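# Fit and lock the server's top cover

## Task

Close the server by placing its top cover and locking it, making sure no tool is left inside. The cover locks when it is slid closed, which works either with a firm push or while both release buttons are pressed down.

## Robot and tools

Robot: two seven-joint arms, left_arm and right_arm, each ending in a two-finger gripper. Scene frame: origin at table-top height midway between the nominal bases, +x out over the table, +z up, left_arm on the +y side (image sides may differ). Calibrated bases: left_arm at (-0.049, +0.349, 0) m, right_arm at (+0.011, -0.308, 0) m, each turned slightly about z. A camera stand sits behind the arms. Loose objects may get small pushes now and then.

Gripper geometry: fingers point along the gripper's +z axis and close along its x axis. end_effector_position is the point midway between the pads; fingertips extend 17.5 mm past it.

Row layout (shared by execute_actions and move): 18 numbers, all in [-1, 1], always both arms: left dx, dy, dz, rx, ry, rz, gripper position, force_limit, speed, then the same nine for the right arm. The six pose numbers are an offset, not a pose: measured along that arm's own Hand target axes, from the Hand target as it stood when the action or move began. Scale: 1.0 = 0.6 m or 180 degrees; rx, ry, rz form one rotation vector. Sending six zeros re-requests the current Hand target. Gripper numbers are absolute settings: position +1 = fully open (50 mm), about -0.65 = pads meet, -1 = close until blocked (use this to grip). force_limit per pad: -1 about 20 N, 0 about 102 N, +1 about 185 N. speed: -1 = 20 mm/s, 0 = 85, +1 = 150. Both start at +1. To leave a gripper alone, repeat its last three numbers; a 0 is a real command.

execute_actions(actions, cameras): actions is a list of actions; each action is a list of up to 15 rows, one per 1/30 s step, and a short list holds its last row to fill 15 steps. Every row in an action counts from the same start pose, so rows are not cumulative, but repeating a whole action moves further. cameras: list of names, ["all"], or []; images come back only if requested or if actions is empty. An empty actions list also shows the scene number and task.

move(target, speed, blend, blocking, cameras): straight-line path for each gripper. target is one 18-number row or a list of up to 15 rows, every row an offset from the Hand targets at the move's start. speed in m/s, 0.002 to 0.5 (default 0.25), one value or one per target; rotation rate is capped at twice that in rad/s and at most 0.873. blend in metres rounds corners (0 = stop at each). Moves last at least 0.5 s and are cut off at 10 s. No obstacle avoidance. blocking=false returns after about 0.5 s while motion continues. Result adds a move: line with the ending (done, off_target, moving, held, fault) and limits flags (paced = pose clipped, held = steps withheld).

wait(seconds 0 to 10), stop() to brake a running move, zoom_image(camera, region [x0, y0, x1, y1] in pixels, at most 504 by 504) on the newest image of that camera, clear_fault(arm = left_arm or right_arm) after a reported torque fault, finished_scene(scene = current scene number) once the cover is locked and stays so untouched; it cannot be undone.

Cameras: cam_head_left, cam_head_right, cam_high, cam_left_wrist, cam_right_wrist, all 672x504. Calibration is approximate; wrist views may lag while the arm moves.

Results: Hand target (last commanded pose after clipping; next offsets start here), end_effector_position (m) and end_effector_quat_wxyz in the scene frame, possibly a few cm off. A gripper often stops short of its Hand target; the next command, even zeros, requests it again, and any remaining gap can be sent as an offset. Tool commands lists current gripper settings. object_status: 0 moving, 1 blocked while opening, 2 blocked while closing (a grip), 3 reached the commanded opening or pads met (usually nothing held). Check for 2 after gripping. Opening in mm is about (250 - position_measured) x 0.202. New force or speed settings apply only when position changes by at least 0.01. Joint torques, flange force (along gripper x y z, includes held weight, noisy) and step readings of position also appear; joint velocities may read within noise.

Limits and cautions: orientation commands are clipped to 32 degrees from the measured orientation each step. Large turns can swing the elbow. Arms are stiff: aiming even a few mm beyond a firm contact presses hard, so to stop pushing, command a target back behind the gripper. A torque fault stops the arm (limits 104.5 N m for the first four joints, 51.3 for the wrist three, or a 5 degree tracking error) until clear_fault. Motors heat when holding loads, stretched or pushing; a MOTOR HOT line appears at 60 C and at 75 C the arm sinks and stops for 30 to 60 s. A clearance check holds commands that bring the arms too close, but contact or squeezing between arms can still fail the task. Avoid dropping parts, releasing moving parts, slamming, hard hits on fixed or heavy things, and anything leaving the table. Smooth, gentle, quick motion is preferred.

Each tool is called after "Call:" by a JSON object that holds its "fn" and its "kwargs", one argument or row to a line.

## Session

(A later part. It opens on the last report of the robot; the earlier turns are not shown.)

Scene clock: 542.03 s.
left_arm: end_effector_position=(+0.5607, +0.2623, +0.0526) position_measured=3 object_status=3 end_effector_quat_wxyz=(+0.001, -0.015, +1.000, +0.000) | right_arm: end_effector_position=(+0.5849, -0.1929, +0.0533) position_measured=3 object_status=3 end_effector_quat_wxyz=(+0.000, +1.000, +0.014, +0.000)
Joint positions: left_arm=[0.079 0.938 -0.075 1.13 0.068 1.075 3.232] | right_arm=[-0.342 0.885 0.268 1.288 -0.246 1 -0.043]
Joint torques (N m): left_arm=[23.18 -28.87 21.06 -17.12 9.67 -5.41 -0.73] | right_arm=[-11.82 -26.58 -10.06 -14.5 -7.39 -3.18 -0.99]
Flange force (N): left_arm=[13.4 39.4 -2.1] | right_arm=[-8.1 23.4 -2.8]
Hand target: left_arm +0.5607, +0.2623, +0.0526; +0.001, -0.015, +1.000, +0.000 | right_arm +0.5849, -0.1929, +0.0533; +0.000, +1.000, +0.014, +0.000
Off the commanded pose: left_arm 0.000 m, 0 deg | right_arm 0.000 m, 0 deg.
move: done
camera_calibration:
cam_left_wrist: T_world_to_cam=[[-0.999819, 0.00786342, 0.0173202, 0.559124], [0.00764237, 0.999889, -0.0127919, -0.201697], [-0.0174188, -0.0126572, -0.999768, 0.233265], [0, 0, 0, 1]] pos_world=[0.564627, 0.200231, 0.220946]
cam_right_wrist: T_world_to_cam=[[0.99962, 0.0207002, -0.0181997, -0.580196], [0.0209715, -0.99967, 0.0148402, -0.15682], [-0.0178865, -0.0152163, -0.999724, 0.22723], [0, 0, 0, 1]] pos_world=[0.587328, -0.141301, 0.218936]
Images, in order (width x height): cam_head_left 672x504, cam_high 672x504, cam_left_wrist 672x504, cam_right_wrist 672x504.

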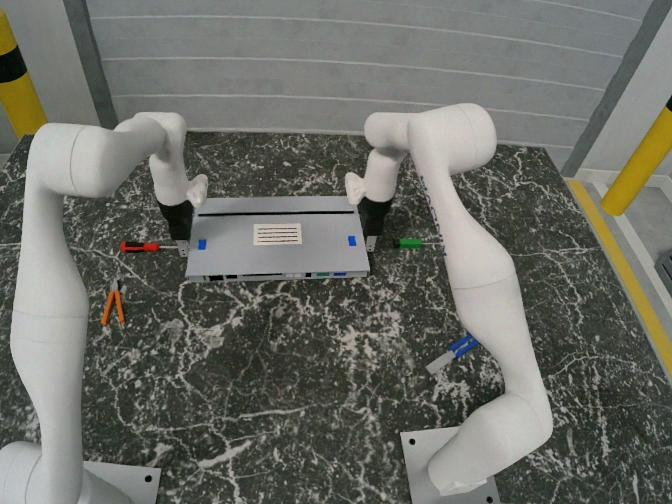

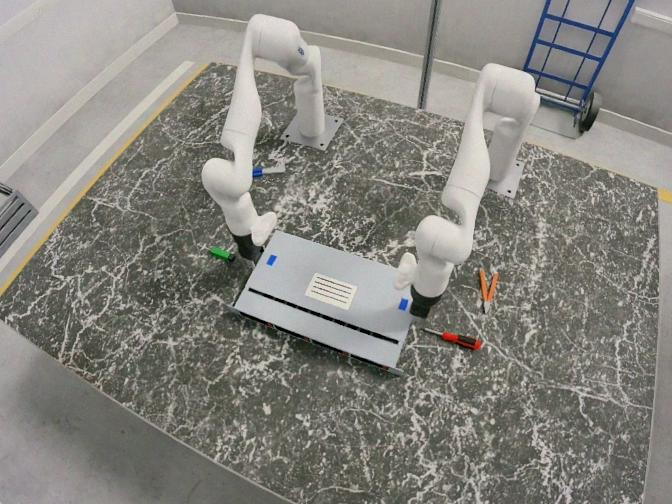

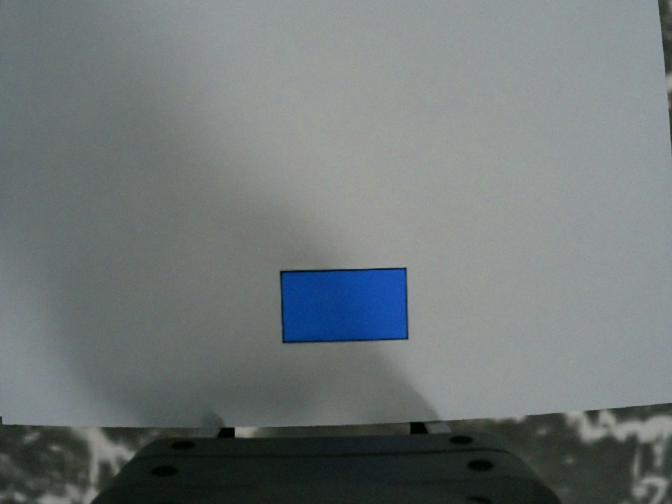

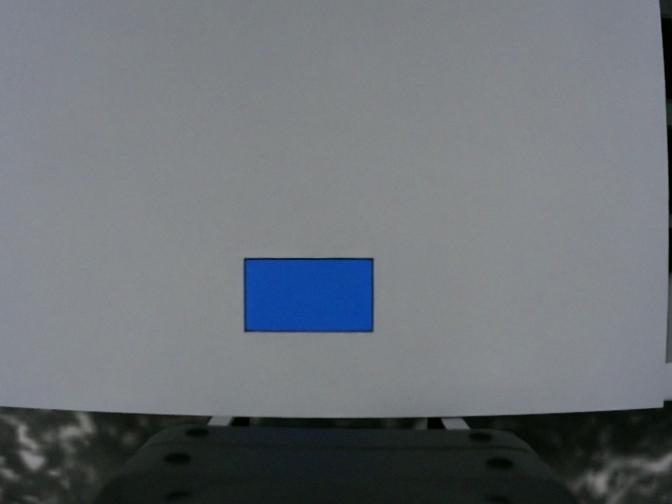

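Call:
{"fn": "zoom_image", "kwargs": {
  "camera": "cam_head_left",
  "region": [175, 250, 235, 290]
}}

Call:
{"fn": "zoom_image", "kwargs": {
  "camera": "cam_head_left",
  "region": [320, 250, 380, 290]
}}

Call:
{"fn": "zoom_image", "kwargs": {
  "camera": "cam_right_wrist",
  "region": [572, 0, 672, 420]
}}

Call:
{"fn": "zoom_image", "kwargs": {
  "camera": "cam_high",
  "region": [230, 270, 300, 330]
}}

Call:
{"fn": "zoom_image", "kwargs": {
  "camera": "cam_high",
  "region": [360, 310, 430, 370]
}}

Scaled by 8.400 from the camera's 672x504 image, which has a finer 960x720 frame.

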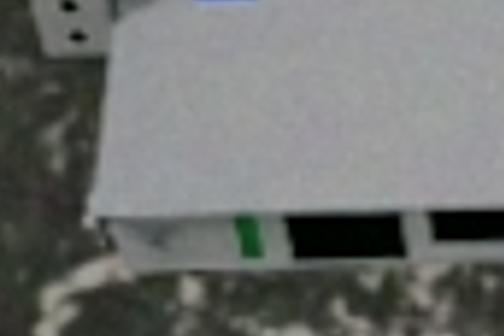

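Scaled by 8.400 from the camera's 672x504 image, which has a finer 960x720 frame.

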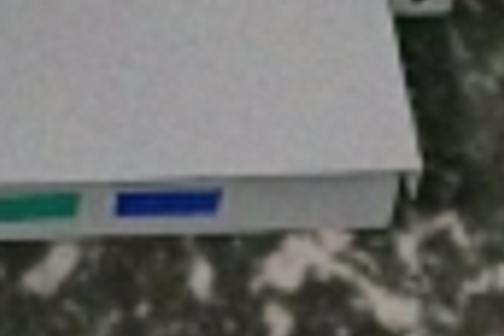

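Scaled by 1.200.

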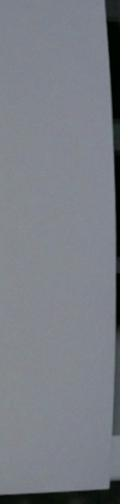

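Scaled by 7.200 from the camera's 672x504 image, which has a finer 960x720 frame.

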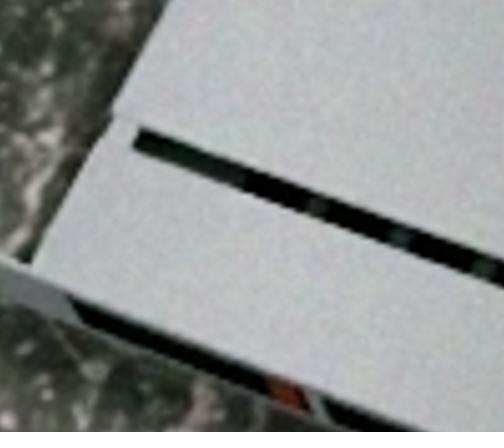

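Scaled by 7.200 from the camera's 672x504 image, which has a finer 960x720 frame.

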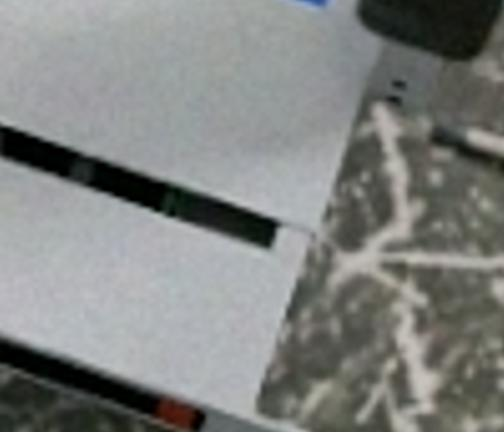

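Call:
{"fn": "move", "kwargs": {
  "target": [
    [0,0.0333,0,0,0,0,1,-0.6,1, 0,0.0333,0,0,0,0,1,-0.6,1],
    [0.2133,0.0398,0,0,0,0,-0.66,-0.6,0.5, -0.2408,0.0266,0,0,0,0,-0.66,-0.6,0.5],
    [0.2152,-0.0224,0,0,0,0,-0.66,-0.6,0.5, -0.2391,-0.0348,0,0,0,0,-0.66,-0.6,0.5]
  ],
  "speed": [0.05,0.15,0.06],
  "cameras": ["all"]
}}

Call:
{"fn": "zoom_image", "kwargs": {
  "camera": "cam_high",
  "region": [220, 210, 440, 390]
}}

Call:
{"fn": "zoom_image", "kwargs": {
  "camera": "cam_head_left",
  "region": [170, 180, 410, 300]
}}

Scene clock: 575.43 s.
left_arm: end_effector_position=(+0.4321, +0.2449, +0.0524) position_measured=251 object_status=3 end_effector_quat_wxyz=(+0.001, -0.015, +1.000, +0.000) | right_arm: end_effector_position=(+0.4409, -0.1759, +0.0532) position_measured=251 object_status=3 end_effector_quat_wxyz=(+0.000, +1.000, +0.014, +0.000)
Joint positions: left_arm=[0.162 0.7 -0.087 1.662 0.078 0.783 3.269] | right_arm=[-0.497 0.643 0.266 1.825 -0.246 0.705 -0.102]
Joint torques (N m): left_arm=[1.85 -20 1.05 -6.38 0.17 0.09 0.3] | right_arm=[0.81 -17.03 1.63 -5.28 0.16 -0.16 -0.1]
Flange force (N): left_arm=[-1.5 4.3 -1.2] | right_arm=[0.2 -2.0 -3.9]
Hand target: left_arm +0.4321, +0.2449, +0.0524; +0.001, -0.015, +1.000, +0.000 | right_arm +0.4409, -0.1759, +0.0532; +0.000, +1.000, +0.014, +0.000
Off the commanded pose: left_arm 0.000 m, 0 deg | right_arm 0.000 m, 0 deg.
move: done
camera_calibration:
cam_left_wrist: T_world_to_cam=[[-0.999822, 0.00776298, 0.0172207, 0.430728], [0.00754324, 0.99989, -0.0127889, -0.183377], [-0.0173181, -0.0126567, -0.99977, 0.230562], [0, 0, 0, 1]] pos_world=[0.436028, 0.182931, 0.220747]
cam_right_wrist: T_world_to_cam=[[0.999622, 0.0206022, -0.0181966, -0.436617], [0.0208716, -0.999673, 0.0147407, -0.136739], [-0.017887, -0.0151149, -0.999726, 0.224826], [0, 0, 0, 1]] pos_world=[0.443328, -0.124301, 0.218835]

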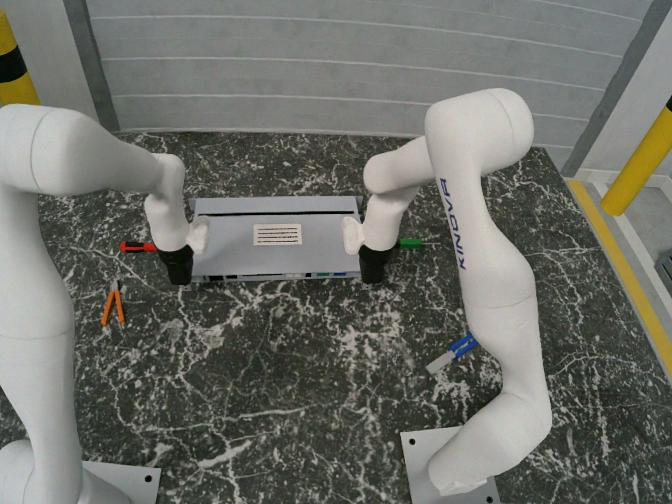

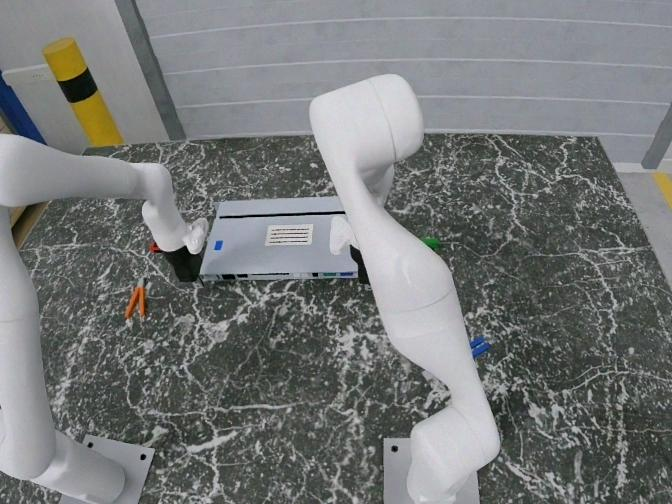

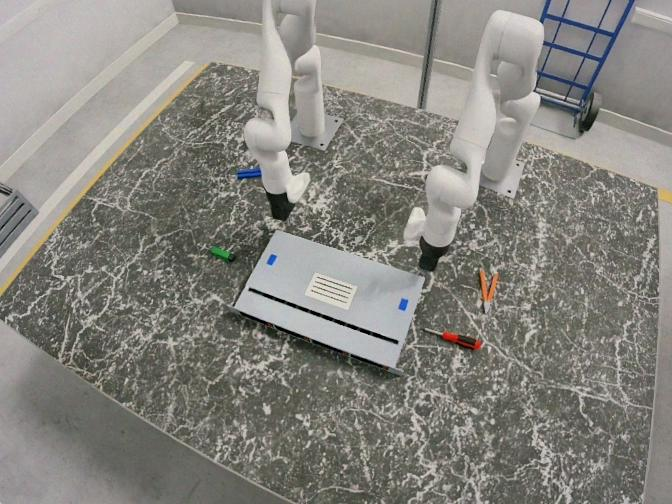

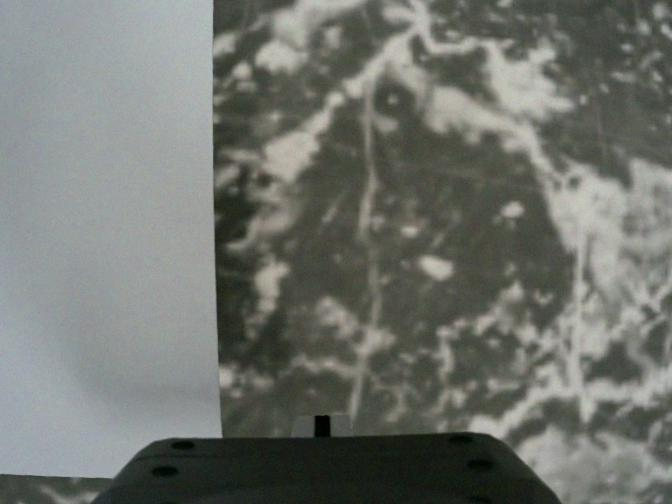

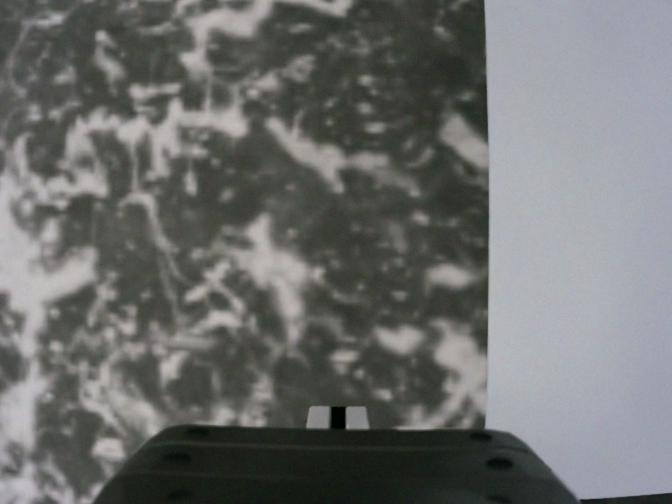

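Scaled by 2.291 from the camera's 672x504 image, which has a finer 960x720 frame.

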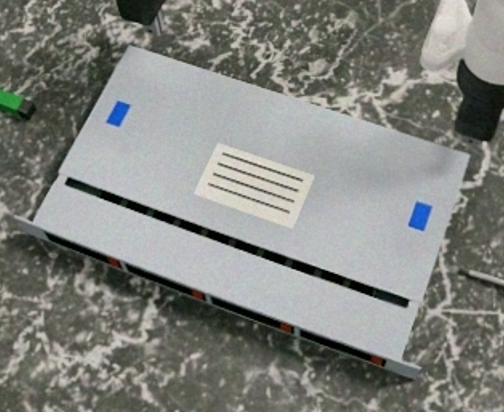

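Scaled by 2.100 from the camera's 672x504 image, which has a finer 960x720 frame.

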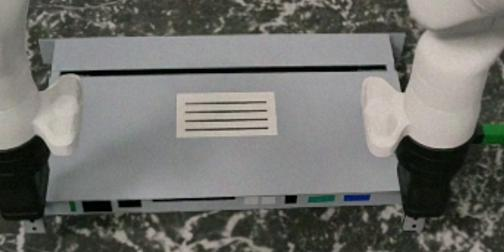

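Call:
{"fn": "move", "kwargs": {
  "target": [-0.0317,0,0,0,0,0,-0.66,-0.6,0.5, 0.05,0.0067,0,0,0,0,-0.66,-0.6,0.5],
  "speed": 0.05
}}

Call:
{"fn": "move", "kwargs": {
  "target": [-0.005,0,0,0,0,0,-0.66,-0.6,0.5, 0.005,0,0,0,0,0,-0.66,-0.6,0.5],
  "speed": 0.02
}}

Scene clock: 584.63 s.
left_arm: end_effector_position=(+0.4511, +0.2455, +0.0525) position_measured=251 object_status=3 end_effector_quat_wxyz=(+0.001, -0.015, +1.000, +0.000) | right_arm: end_effector_position=(+0.4710, -0.1791, +0.0532) position_measured=251 object_status=3 end_effector_quat_wxyz=(+0.000, +1.000, +0.014, +0.000)
Joint positions: left_arm=[0.152 0.731 -0.086 1.591 0.077 0.821 3.265] | right_arm=[-0.462 0.689 0.266 1.725 -0.245 0.76 -0.084]
Joint torques (N m): left_arm=[1.86 -20.72 0.97 -6.78 0.16 0.11 0.32] | right_arm=[0.8 -18.2 1.74 -5.63 0.14 -0.15 -0.05]
Flange force (N): left_arm=[-0.8 4.3 -1.1] | right_arm=[0.5 -2.0 -3.6]
Hand target: left_arm +0.4511, +0.2455, +0.0525; +0.001, -0.015, +1.000, +0.000 | right_arm +0.4710, -0.1791, +0.0532; +0.000, +1.000, +0.014, +0.000
Off the commanded pose: left_arm 0.000 m, 0 deg | right_arm 0.000 m, 0 deg.
move: done

Scene clock: 585.33 s.
left_arm: end_effector_position=(+0.4541, +0.2456, +0.0525) position_measured=251 object_status=3 end_effector_quat_wxyz=(+0.001, -0.015, +1.000, +0.000) | right_arm: end_effector_position=(+0.4740, -0.1790, +0.0532) position_measured=251 object_status=3 end_effector_quat_wxyz=(+0.000, +1.000, +0.014, +0.000)
Joint positions: left_arm=[0.151 0.736 -0.086 1.58 0.077 0.827 3.264] | right_arm=[-0.459 0.693 0.266 1.714 -0.245 0.766 -0.083]
Joint torques (N m): left_arm=[1.96 -21.62 1.03 -8.11 0.26 -0.63 0.28] | right_arm=[1.15 -18.43 2.16 -6.18 0.26 -0.51 -0.09]
Flange force (N): left_arm=[1.1 4.9 -0.6] | right_arm=[-0.8 -2.3 -3.7]
Hand target: left_arm +0.4541, +0.2456, +0.0525; +0.001, -0.015, +1.000, +0.000 | right_arm +0.4740, -0.1790, +0.0532; +0.000, +1.000, +0.014, +0.000
Off the commanded pose: left_arm 0.000 m, 0 deg | right_arm 0.000 m, 0 deg.
move: done

Call:
{"fn": "move", "kwargs": {
  "target": [-0.005,0,0,0,0,0,-0.66,-0.6,0.5, 0.005,0,0,0,0,0,-0.66,-0.6,0.5],
  "speed": 0.02
}}

Call:
{"fn": "move", "kwargs": {
  "target": [-0.005,0,0,0,0,0,-0.66,-0.6,0.5, 0.005,0,0,0,0,0,-0.66,-0.6,0.5],
  "speed": 0.02,
  "cameras": ["cam_high","cam_left_wrist","cam_right_wrist"]
}}

Call:
{"fn": "zoom_image", "kwargs": {
  "camera": "cam_high",
  "region": [220, 210, 440, 390]
}}

Scene clock: 588.67 s.
left_arm: end_effector_position=(+0.4570, +0.2457, +0.0524) position_measured=251 object_status=3 end_effector_quat_wxyz=(+0.001, -0.015, +1.000, +0.000) | right_arm: end_effector_position=(+0.4769, -0.1789, +0.0532) position_measured=251 object_status=3 end_effector_quat_wxyz=(+0.000, +1.000, +0.014, +0.000)
Joint positions: left_arm=[0.149 0.741 -0.085 1.569 0.076 0.834 3.264] | right_arm=[-0.457 0.698 0.266 1.703 -0.245 0.772 -0.082]
Joint torques (N m): left_arm=[0.52 -21.95 -0.26 -14.6 -0.08 -5.58 0.22] | right_arm=[2.36 -18.85 3.87 -11.91 0.28 -4.66 -0.23]
Flange force (N): left_arm=[15.6 5.3 -7.0] | right_arm=[-13.4 -1.4 -8.5]
Hand target: left_arm +0.4571, +0.2457, +0.0525; +0.001, -0.015, +1.000, +0.000 | right_arm +0.4770, -0.1790, +0.0532; +0.000, +1.000, +0.014, +0.000
Off the commanded pose: left_arm 0.000 m, 0 deg | right_arm 0.000 m, 0 deg.
move: done

Scene clock: 589.37 s.
left_arm: end_effector_position=(+0.4601, +0.2458, +0.0525) position_measured=251 object_status=3 end_effector_quat_wxyz=(+0.001, -0.015, +1.000, +0.000) | right_arm: end_effector_position=(+0.4800, -0.1789, +0.0532) position_measured=251 object_status=3 end_effector_quat_wxyz=(+0.000, +1.000, +0.014, +0.000)
Joint positions: left_arm=[0.148 0.746 -0.085 1.557 0.076 0.84 3.263] | right_arm=[-0.454 0.703 0.266 1.693 -0.245 0.778 -0.081]
Joint torques (N m): left_arm=[0.6 -22.1 -0.16 -15.33 0 -6.1 0.15] | right_arm=[2.53 -18.66 3.96 -12.45 0.27 -5.08 -0.21]
Flange force (N): left_arm=[17.2 5.7 -7.6] | right_arm=[-15.1 -1.4 -9.7]
Hand target: left_arm +0.4601, +0.2458, +0.0525; +0.001, -0.015, +1.000, +0.000 | right_arm +0.4800, -0.1789, +0.0532; +0.000, +1.000, +0.014, +0.000
Off the commanded pose: left_arm 0.000 m, 0 deg | right_arm 0.000 m, 0 deg.
move: done
camera_calibration:
cam_left_wrist: T_world_to_cam=[[-0.999821, 0.00786295, 0.0172202, 0.458698], [0.00764318, 0.999889, -0.0127911, -0.184433], [-0.0173189, -0.0126572, -0.99977, 0.231058], [0, 0, 0, 1]] pos_world=[0.464027, 0.183731, 0.220747]
cam_right_wrist: T_world_to_cam=[[0.99962, 0.0207021, -0.0181976, -0.475625], [0.0209715, -0.999671, 0.0147403, -0.140603], [-0.0178865, -0.0151163, -0.999726, 0.22558], [0, 0, 0, 1]] pos_world=[0.482428, -0.127301, 0.218935]
Images, in order (width x height): cam_high 672x504, cam_left_wrist 672x504, cam_right_wrist 672x504.

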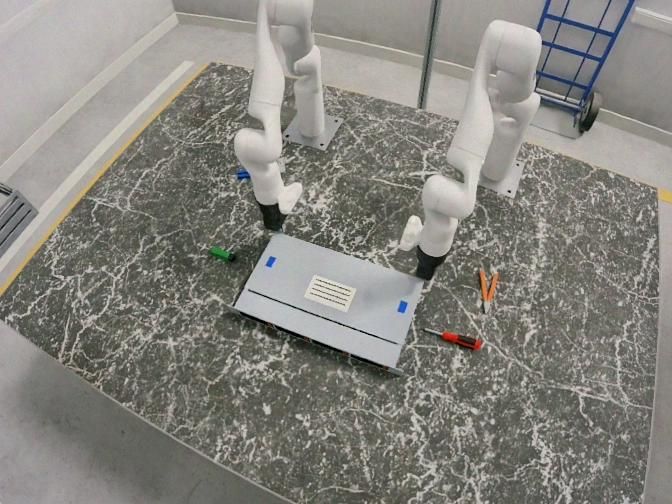

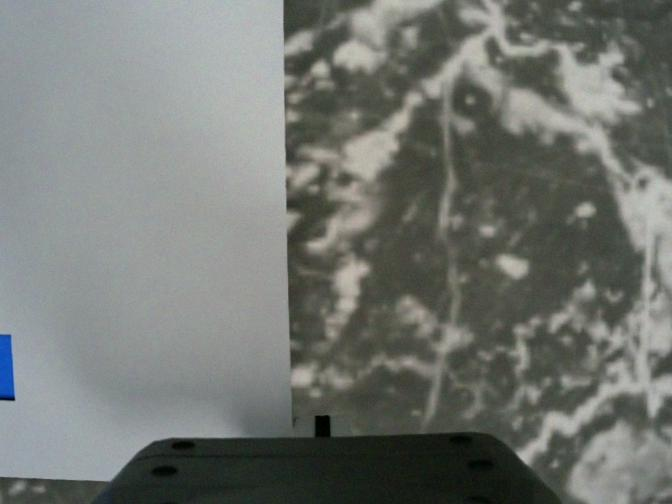

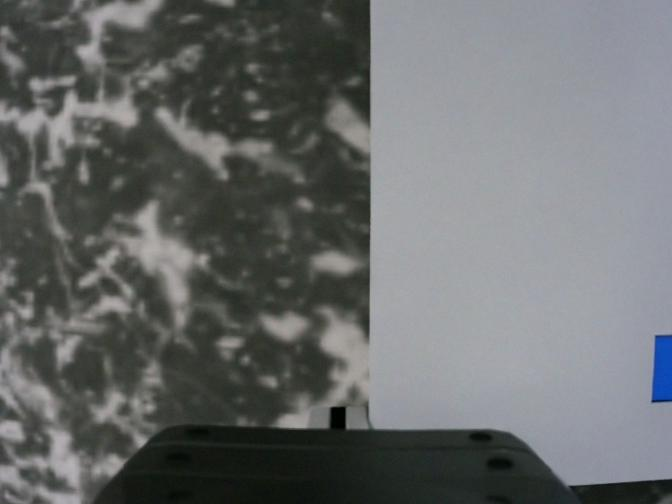

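Scaled by 2.291 from the camera's 672x504 image, which has a finer 960x720 frame.

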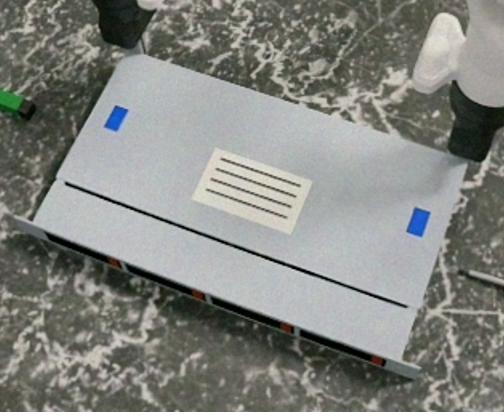

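Call:
{"fn": "move", "kwargs": {
  "target": [-0.005,0,0,0,0,0,-0.66,-0.6,0.5, 0.005,0,0,0,0,0,-0.66,-0.6,0.5],
  "speed": 0.02
}}

Call:
{"fn": "move", "kwargs": {
  "target": [-0.0025,0,0,0,0,0,-0.66,-0.6,0.5, 0.0025,0,0,0,0,0,-0.66,-0.6,0.5],
  "speed": 0.015,
  "cameras": ["cam_high"]
}}

Call:
{"fn": "zoom_image", "kwargs": {
  "camera": "cam_high",
  "region": [220, 210, 440, 390]
}}

Scene clock: 592.63 s.
left_arm: end_effector_position=(+0.4631, +0.2459, +0.0525) position_measured=251 object_status=3 end_effector_quat_wxyz=(+0.001, -0.015, +1.000, +0.000) | right_arm: end_effector_position=(+0.4831, -0.1788, +0.0532) position_measured=251 object_status=3 end_effector_quat_wxyz=(+0.000, +1.000, +0.014, +0.001)
Joint positions: left_arm=[0.146 0.752 -0.085 1.546 0.076 0.846 3.263] | right_arm=[-0.452 0.708 0.267 1.682 -0.245 0.784 -0.08]
Joint torques (N m): left_arm=[1.05 -22.88 0.18 -11.33 -0.03 -2.79 0.24] | right_arm=[1.75 -19.03 2.94 -8.89 0.31 -2.36 -0.11]
Flange force (N): left_arm=[7.4 4.4 -1.8] | right_arm=[-6.5 -2.1 -5.6]
Hand target: left_arm +0.4631, +0.2459, +0.0525; +0.001, -0.015, +1.000, +0.000 | right_arm +0.4830, -0.1788, +0.0532; +0.000, +1.000, +0.014, +0.000
Off the commanded pose: left_arm 0.000 m, 0 deg | right_arm 0.000 m, 0 deg.
move: done

Scene clock: 593.33 s.
left_arm: end_effector_position=(+0.4645, +0.2459, +0.0525) position_measured=251 object_status=3 end_effector_quat_wxyz=(+0.001, -0.015, +1.000, +0.000) | right_arm: end_effector_position=(+0.4845, -0.1788, +0.0532) position_measured=251 object_status=3 end_effector_quat_wxyz=(+0.000, +1.000, +0.014, +0.000)
Joint positions: left_arm=[0.145 0.754 -0.085 1.54 0.076 0.849 3.263] | right_arm=[-0.451 0.71 0.267 1.676 -0.245 0.787 -0.08]
Joint torques (N m): left_arm=[0.09 -21.51 -0.74 -14 -0.3 -5.34 0.22] | right_arm=[0.78 -18.75 1.78 -5.91 0.15 -0.17 -0.07]
Flange force (N): left_arm=[15.1 4.3 -7.9] | right_arm=[0.2 -1.8 -3.5]
Hand target: left_arm +0.4646, +0.2459, +0.0525; +0.001, -0.015, +1.000, +0.000 | right_arm +0.4845, -0.1788, +0.0532; +0.000, +1.000, +0.014, +0.000
Off the commanded pose: left_arm 0.000 m, 0 deg | right_arm 0.000 m, 0 deg.
move: done
Images, in order (width x height): cam_high 672x504.

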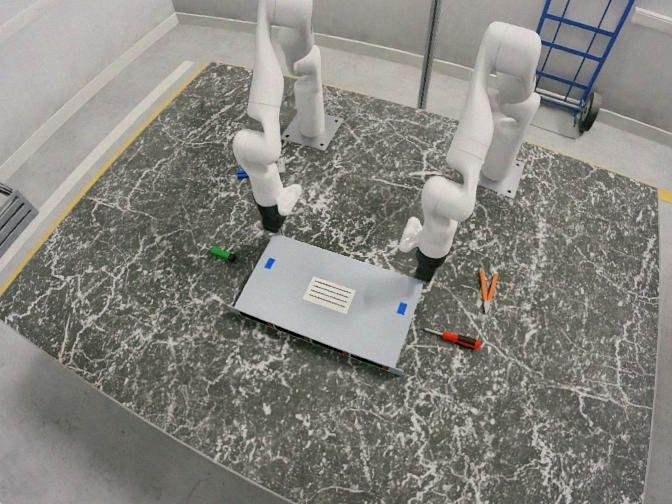

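Scaled by 2.291 from the camera's 672x504 image, which has a finer 960x720 frame.

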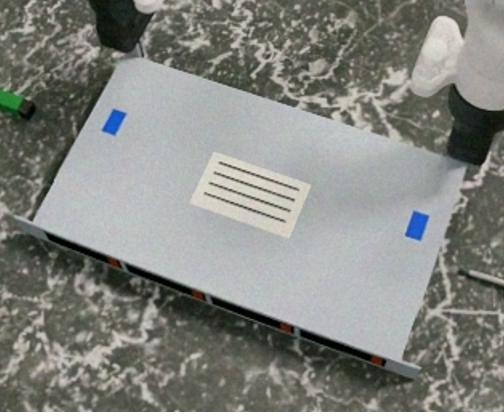

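Call:
{"fn": "move", "kwargs": {
  "target": [-0.0025,0,0,0,0,0,-0.66,-0.6,0.5, 0.0033,0,0,0,0,0,-0.66,-0.6,0.5],
  "speed": 0.015,
  "cameras": ["cam_high","cam_left_wrist","cam_right_wrist"]
}}

Call:
{"fn": "zoom_image", "kwargs": {
  "camera": "cam_high",
  "region": [220, 270, 300, 330]
}}

Call:
{"fn": "zoom_image", "kwargs": {
  "camera": "cam_high",
  "region": [350, 310, 430, 380]
}}

Scene clock: 598.97 s.
left_arm: end_effector_position=(+0.4660, +0.2459, +0.0525) position_measured=251 object_status=3 end_effector_quat_wxyz=(+0.001, -0.015, +1.000, +0.000) | right_arm: end_effector_position=(+0.4864, -0.1787, +0.0532) position_measured=251 object_status=3 end_effector_quat_wxyz=(+0.000, +1.000, +0.014, +0.000)
Joint positions: left_arm=[0.145 0.757 -0.085 1.534 0.076 0.853 3.262] | right_arm=[-0.449 0.714 0.267 1.669 -0.245 0.791 -0.08]
Joint torques (N m): left_arm=[-2.51 -22.83 -3.23 -25.09 -0.9 -13.36 0.06] | right_arm=[3.08 -20.28 4.85 -16.98 0.11 -7.89 -0.32]
Flange force (N): left_arm=[39.9 4.7 -16.0] | right_arm=[-24.0 -0.2 -10.5]
Hand target: left_arm +0.4661, +0.2460, +0.0525; +0.001, -0.015, +1.000, +0.000 | right_arm +0.4865, -0.1787, +0.0532; +0.000, +1.000, +0.014, +0.000
Off the commanded pose: left_arm 0.000 m, 0 deg | right_arm 0.000 m, 0 deg.
move: done
camera_calibration:
cam_left_wrist: T_world_to_cam=[[-0.999817, 0.00786388, 0.0174201, 0.46455], [0.00764156, 0.999889, -0.0127927, -0.184677], [-0.0175188, -0.0126572, -0.999766, 0.231255], [0, 0, 0, 1]] pos_world=[0.469927, 0.183931, 0.220746]
cam_right_wrist: T_world_to_cam=[[0.999615, 0.0206991, -0.0184975, -0.481961], [0.0209729, -0.999671, 0.014734, -0.140535], [-0.0181864, -0.0151162, -0.99972, 0.225741], [0, 0, 0, 1]] pos_world=[0.488828, -0.127101, 0.218834]
Images, in order (width x height): cam_high 672x504, cam_left_wrist 672x504, cam_right_wrist 672x504.

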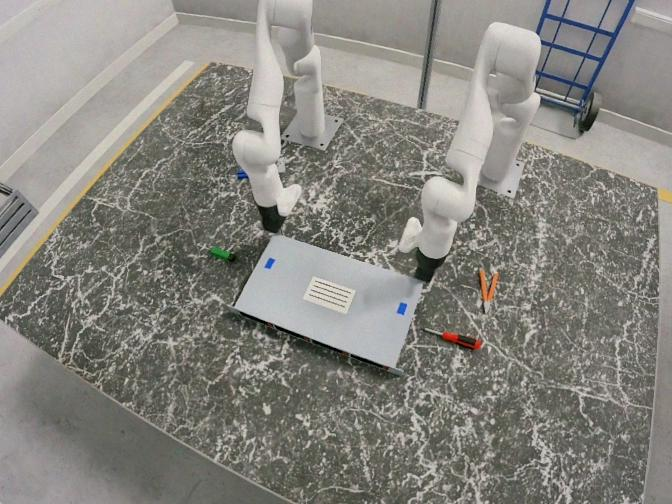

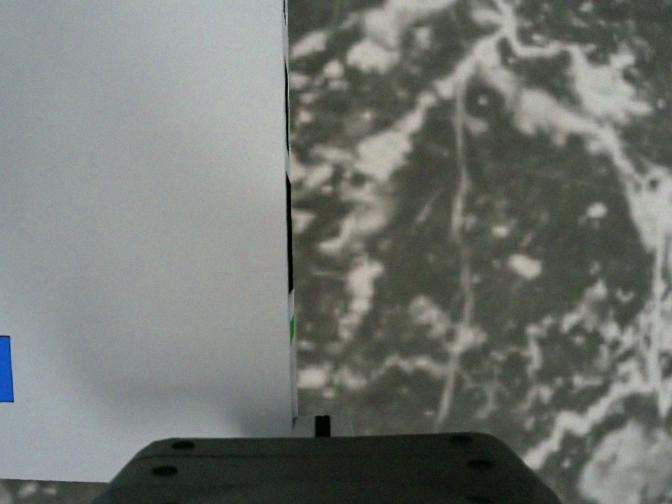

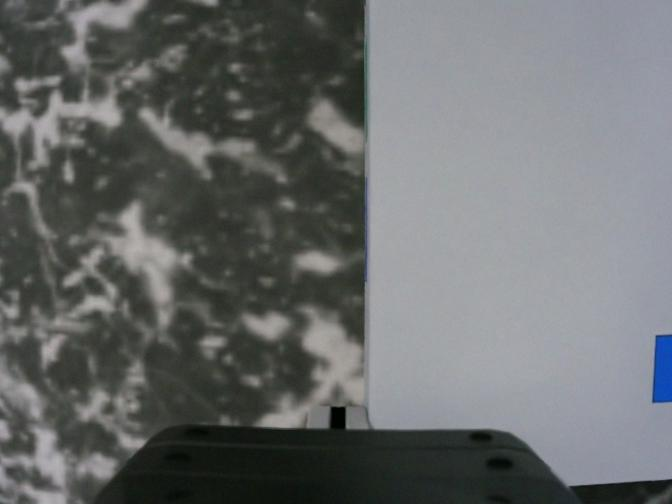

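Scaled by 6.300 from the camera's 672x504 image, which has a finer 960x720 frame.

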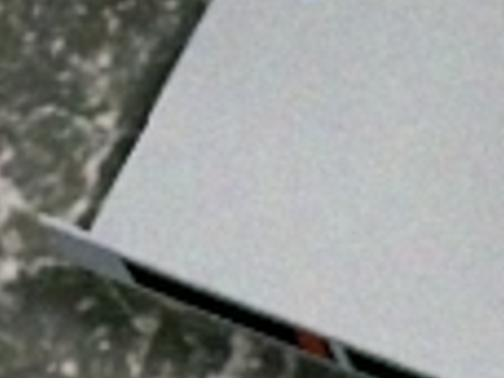

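Scaled by 6.300 from the camera's 672x504 image, which has a finer 960x720 frame.

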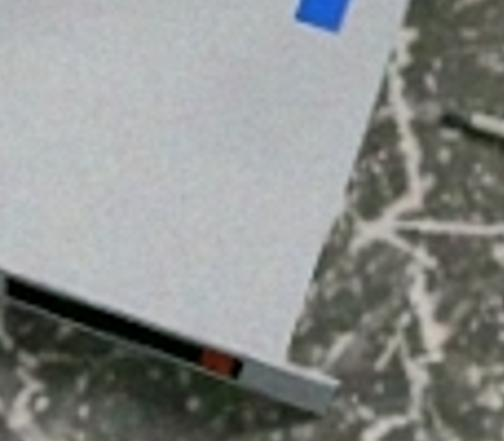

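Call:
{"fn": "move", "kwargs": {
  "target": [-0.0015,0,0,0,0,0,-0.66,-0.6,0.5, 0.0027,0,0,0,0,0,-0.66,-0.6,0.5],
  "speed": 0.015
}}

Scene clock: 610.37 s.
left_arm: end_effector_position=(+0.4673, +0.2461, +0.0524) position_measured=251 object_status=3 end_effector_quat_wxyz=(+0.001, -0.015, +1.000, +0.000) | right_arm: end_effector_position=(+0.4883, -0.1787, +0.0532) position_measured=251 object_status=3 end_effector_quat_wxyz=(+0.000, +1.000, +0.014, +0.001)
Joint positions: left_arm=[0.144 0.759 -0.085 1.53 0.076 0.854 3.262] | right_arm=[-0.447 0.716 0.267 1.663 -0.245 0.794 -0.079]
Joint torques (N m): left_arm=[-0.46 -26.92 -1.41 -16.7 -0.54 -5.55 0.18] | right_arm=[3.64 -23.27 5.83 -15.76 0.62 -6.21 -0.31]
Flange force (N): left_arm=[16.1 3.3 2.0] | right_arm=[-18.6 -2.6 -1.8]
Hand target: left_arm +0.4670, +0.2460, +0.0525; +0.001, -0.015, +1.000, +0.000 | right_arm +0.4881, -0.1787, +0.0532; +0.000, +1.000, +0.014, +0.000
Off the commanded pose: left_arm 0.000 m, 0 deg | right_arm 0.000 m, 0 deg.
move: done

Call:
{"fn": "wait", "kwargs": {
  "seconds": 0,
  "cameras": ["cam_high","cam_left_wrist","cam_right_wrist","cam_head_left"]
}}

Call:
{"fn": "zoom_image", "kwargs": {
  "camera": "cam_high",
  "region": [220, 270, 300, 330]
}}

Call:
{"fn": "zoom_image", "kwargs": {
  "camera": "cam_left_wrist",
  "region": [220, 300, 360, 440]
}}

Call:
{"fn": "zoom_image", "kwargs": {
  "camera": "cam_right_wrist",
  "region": [300, 300, 440, 440]
}}

Scene clock: 614.70 s.
left_arm: end_effector_position=(+0.4670, +0.2460, +0.0525) position_measured=251 object_status=3 end_effector_quat_wxyz=(+0.001, -0.015, +1.000, +0.000) | right_arm: end_effector_position=(+0.4881, -0.1787, +0.0532) position_measured=251 object_status=3 end_effector_quat_wxyz=(+0.000, +1.000, +0.014, +0.000)
Joint positions: left_arm=[0.144 0.758 -0.085 1.531 0.076 0.855 3.262] | right_arm=[-0.447 0.716 0.267 1.663 -0.245 0.794 -0.079]
Joint torques (N m): left_arm=[0.32 -25.51 -0.63 -13.78 -0.28 -3.74 0.24] | right_arm=[3.67 -22.54 5.66 -13.79 0.82 -5.02 -0.26]
Flange force (N): left_arm=[10.7 3.7 1.7] | right_arm=[-15.1 -3.7 -1.7]
Hand target: left_arm +0.4670, +0.2460, +0.0525; +0.001, -0.015, +1.000, +0.000 | right_arm +0.4881, -0.1787, +0.0532; +0.000, +1.000, +0.014, +0.000
Tool commands: left_gripper/position=-0.66 left_gripper/force_limit=-0.6 left_gripper/speed=+0.5 right_gripper/position=-0.66 right_gripper/force_limit=-0.6 right_gripper/speed=+0.5
Off the commanded pose: left_arm 0.000 m, 0 deg | right_arm 0.000 m, 0 deg.
camera_calibration:
cam_left_wrist: T_world_to_cam=[[-0.999821, 0.00786295, 0.0172202, 0.465595], [0.00764318, 0.999889, -0.0127911, -0.184686], [-0.0173189, -0.0126572, -0.99977, 0.23118], [0, 0, 0, 1]] pos_world=[0.470927, 0.183931, 0.220747]
cam_right_wrist: T_world_to_cam=[[0.999622, 0.0206022, -0.0181966, -0.483742], [0.0208716, -0.999673, 0.0147407, -0.140425], [-0.017887, -0.0151149, -0.999726, 0.22573], [0, 0, 0, 1]] pos_world=[0.490528, -0.127001, 0.218935]
Images, in order (width x height): cam_head_left 672x504, cam_high 672x504, cam_left_wrist 672x504, cam_right_wrist 672x504.

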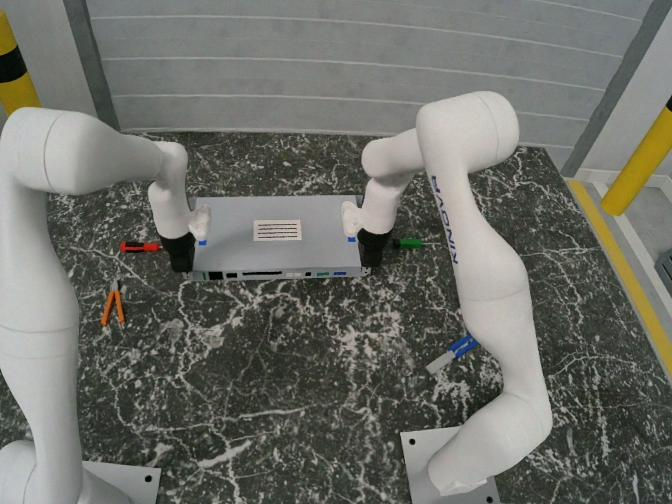

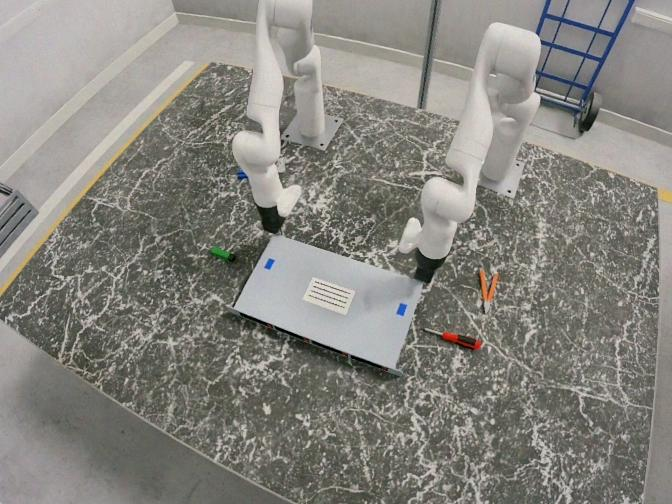

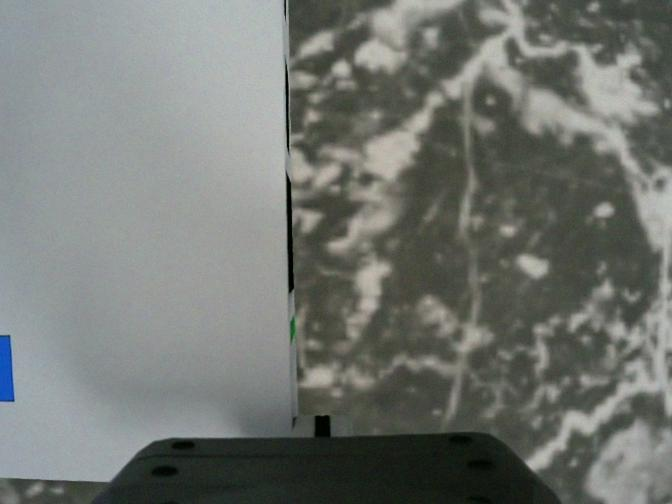

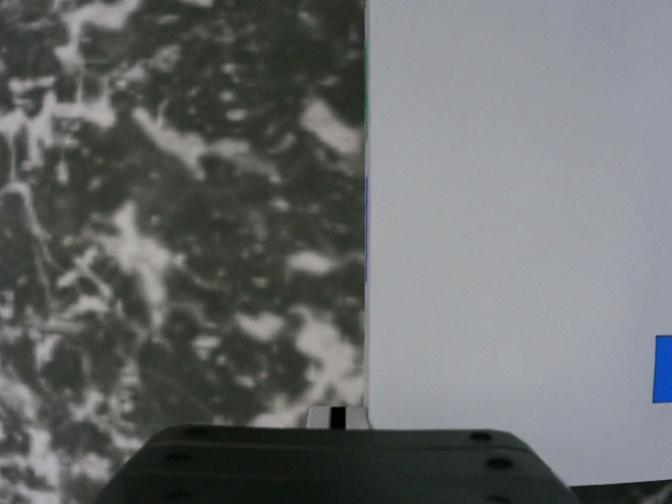

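Scaled by 6.300 from the camera's 672x504 image, which has a finer 960x720 frame.

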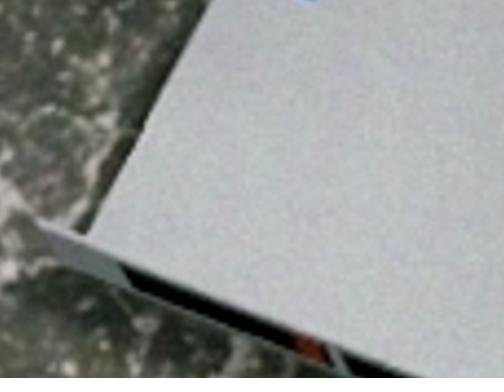

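Scaled by 3.600.

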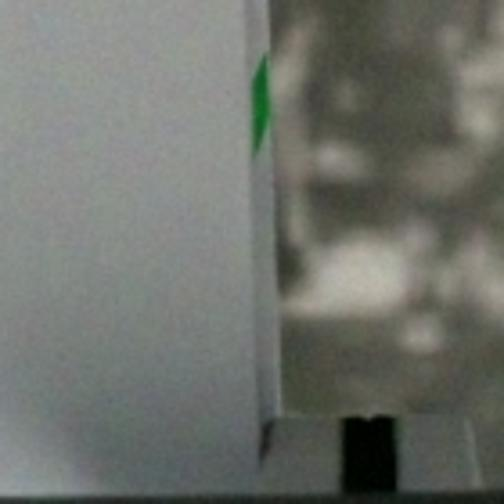

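Scaled by 3.600.

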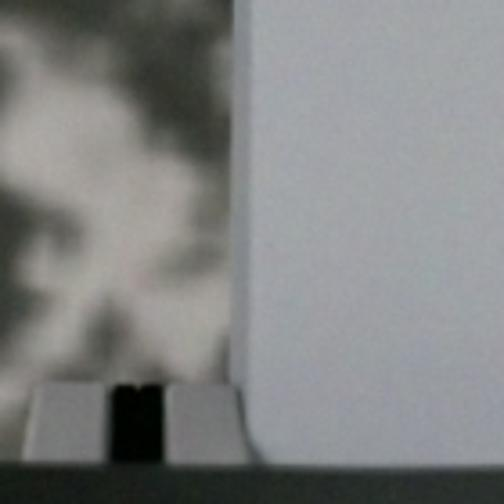

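Call:
{"fn": "move", "kwargs": {
  "target": [
    [0.0133,0,0,0,0,0,-0.66,-0.6,0.5, -0.0133,0,0,0,0,0,-0.66,-0.6,0.5],
    [0.0133,0,-0.0625,0,0,0,-0.66,-0.6,0.5, -0.0133,0,-0.0613,0,0,0,-0.66,-0.6,0.5],
    [-0.1747,-0.0443,-0.0625,0,0,0,-0.66,-0.6,0.5, 0.1731,-0.0325,-0.0613,0,0,0,-0.66,-0.6,0.5],
    [-0.1747,-0.0443,-0.0258,0,0,0,-0.66,-0.6,0.5, 0.1731,-0.0325,-0.0247,0,0,0,-0.66,-0.6,0.5]
  ],
  "speed": [0.05,0.1,0.15,0.06],
  "blend": [0.004,0.01,0.01,0],
  "cameras": ["all"]
}}

Call:
{"fn": "zoom_image", "kwargs": {
  "camera": "cam_head_left",
  "region": [170, 180, 410, 300]
}}

Call:
{"fn": "zoom_image", "kwargs": {
  "camera": "cam_high",
  "region": [220, 210, 440, 390]
}}

Scene clock: 634.53 s.
left_arm: end_effector_position=(+0.5725, +0.2226, +0.0680) position_measured=251 object_status=3 end_effector_quat_wxyz=(+0.001, -0.015, +1.000, +0.000) | right_arm: end_effector_position=(+0.5914, -0.1564, +0.0681) position_measured=251 object_status=3 end_effector_quat_wxyz=(+0.000, +1.000, +0.014, +0.000)
Joint positions: left_arm=[0.137 0.964 -0.076 1.017 0.066 1.161 3.297] | right_arm=[-0.396 0.897 0.278 1.207 -0.247 1.069 -0.108]
Joint torques (N m): left_arm=[1.79 -25.68 1.14 -8.54 0.18 0.16 0.28] | right_arm=[0.83 -23.1 2.15 -7.42 0.13 -0.14 -0.07]
Flange force (N): left_arm=[-0.4 3.4 -1.0] | right_arm=[0.3 -1.6 -2.9]
Hand target: left_arm +0.5725, +0.2226, +0.0681; +0.001, -0.015, +1.000, +0.000 | right_arm +0.5914, -0.1563, +0.0682; +0.000, +1.000, +0.014, +0.000
Off the commanded pose: left_arm 0.000 m, 0 deg | right_arm 0.000 m, 0 deg.
move: done
camera_calibration:
cam_left_wrist: T_world_to_cam=[[-0.999819, 0.00786342, 0.0173202, 0.570967], [0.00764237, 0.999889, -0.0127919, -0.161895], [-0.0174188, -0.0126572, -0.999768, 0.248364], [0, 0, 0, 1]] pos_world=[0.576427, 0.160531, 0.236346]
cam_right_wrist: T_world_to_cam=[[0.999622, 0.0206022, -0.0181966, -0.587191], [0.0208716, -0.999673, 0.0147407, -0.120508], [-0.017887, -0.0151149, -0.999726, 0.24281], [0, 0, 0, 1]] pos_world=[0.593828, -0.104701, 0.233835]

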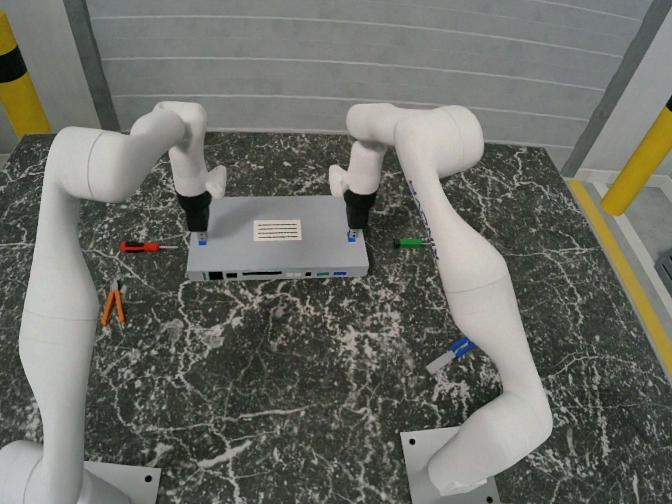

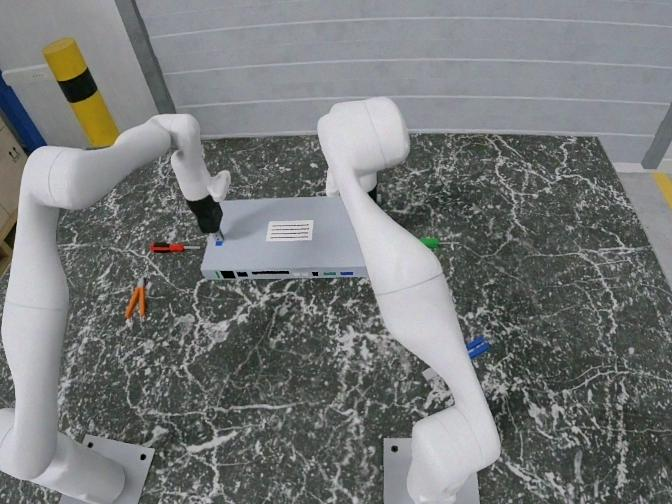

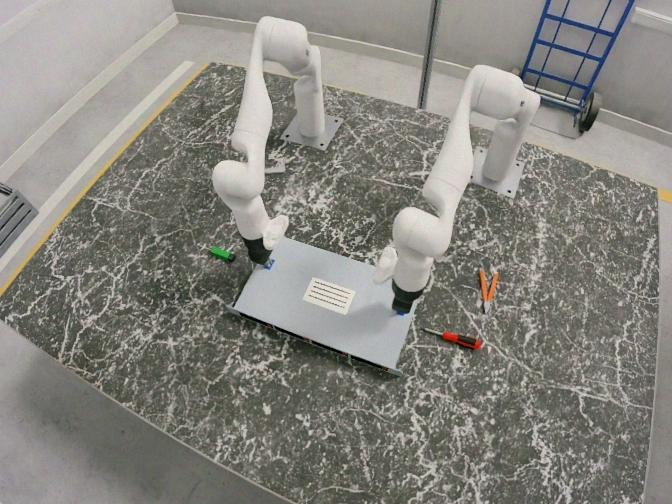

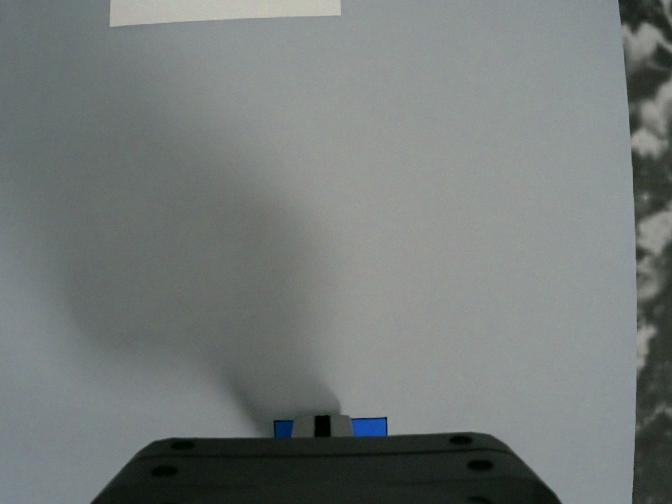

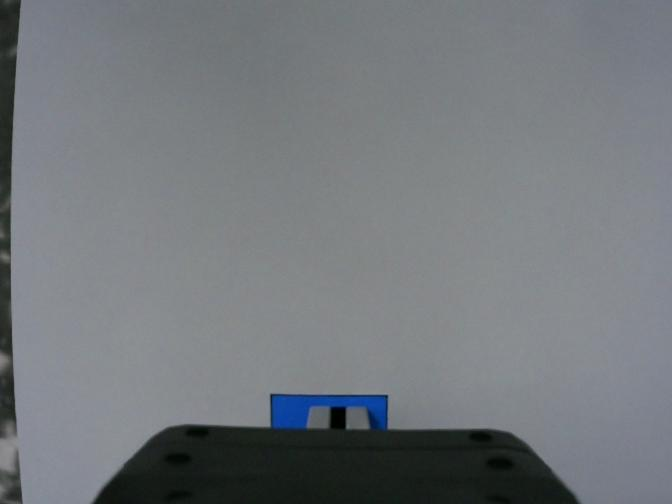

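Scaled by 2.100 from the camera's 672x504 image, which has a finer 960x720 frame.

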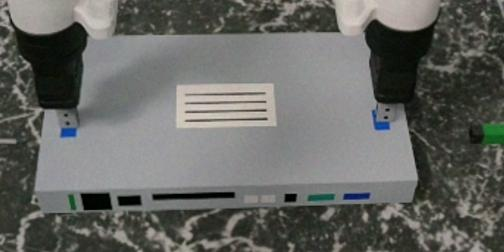

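Scaled by 2.291 from the camera's 672x504 image, which has a finer 960x720 frame.

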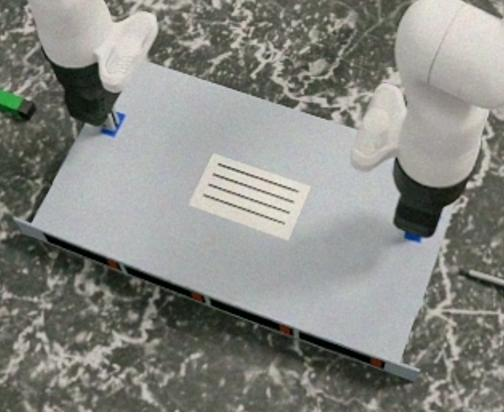

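Call:
{"fn": "move", "kwargs": {
  "target": [0,0,0.005,0,0,0,-0.66,-0.6,0.5, 0,0,0.005,0,0,0,-0.66,-0.6,0.5],
  "speed": 0.02
}}

Call:
{"fn": "move", "kwargs": {
  "target": [0,0,0.0025,0,0,0,-0.66,-0.6,0.5, 0,0,0.0025,0,0,0,-0.66,-0.6,0.5],
  "speed": 0.02
}}

Scene clock: 638.93 s.
left_arm: end_effector_position=(+0.5725, +0.2226, +0.0651) position_measured=251 object_status=3 end_effector_quat_wxyz=(+0.001, -0.015, +1.000, +0.000) | right_arm: end_effector_position=(+0.5914, -0.1563, +0.0653) position_measured=251 object_status=3 end_effector_quat_wxyz=(+0.000, +1.000, +0.014, +0.001)
Joint positions: left_arm=[0.137 0.968 -0.075 1.02 0.067 1.155 3.297] | right_arm=[-0.396 0.901 0.277 1.209 -0.248 1.063 -0.107]
Joint torques (N m): left_arm=[1.8 -25.64 1.13 -8.5 0.19 0.14 0.25] | right_arm=[1.41 0.43 -0.25 -4.19 -0.36 -6.64 0]
Flange force (N): left_arm=[-0.4 3.3 -1.2] | right_arm=[-18.8 1.7 -50.1]
Hand target: left_arm +0.5725, +0.2226, +0.0651; +0.001, -0.015, +1.000, +0.000 | right_arm +0.5914, -0.1564, +0.0651; +0.000, +1.000, +0.014, +0.000
Off the commanded pose: left_arm 0.000 m, 0 deg | right_arm 0.000 m, 0 deg.
move: done

Scene clock: 639.63 s.
left_arm: end_effector_position=(+0.5726, +0.2226, +0.0636) position_measured=251 object_status=3 end_effector_quat_wxyz=(+0.001, -0.015, +1.000, +0.000) | right_arm: end_effector_position=(+0.5914, -0.1563, +0.0637) position_measured=251 object_status=3 end_effector_quat_wxyz=(+0.000, +1.000, +0.014, +0.001)
Joint positions: left_arm=[0.137 0.969 -0.075 1.021 0.067 1.152 3.296] | right_arm=[-0.396 0.903 0.277 1.211 -0.248 1.059 -0.107]
Joint torques (N m): left_arm=[1.73 -20.75 1.13 -7.23 0.25 -0.91 0.25] | right_arm=[1.76 18.85 -2.25 -2.74 -1.02 -12.65 0.12]
Flange force (N): left_arm=[1.7 3.7 -10.2] | right_arm=[-36.1 5.0 -88.3]
Hand target: left_arm +0.5725, +0.2226, +0.0636; +0.001, -0.015, +1.000, +0.000 | right_arm +0.5914, -0.1563, +0.0636; +0.000, +1.000, +0.014, +0.000
Off the commanded pose: left_arm 0.000 m, 0 deg | right_arm 0.000 m, 0 deg.
move: done


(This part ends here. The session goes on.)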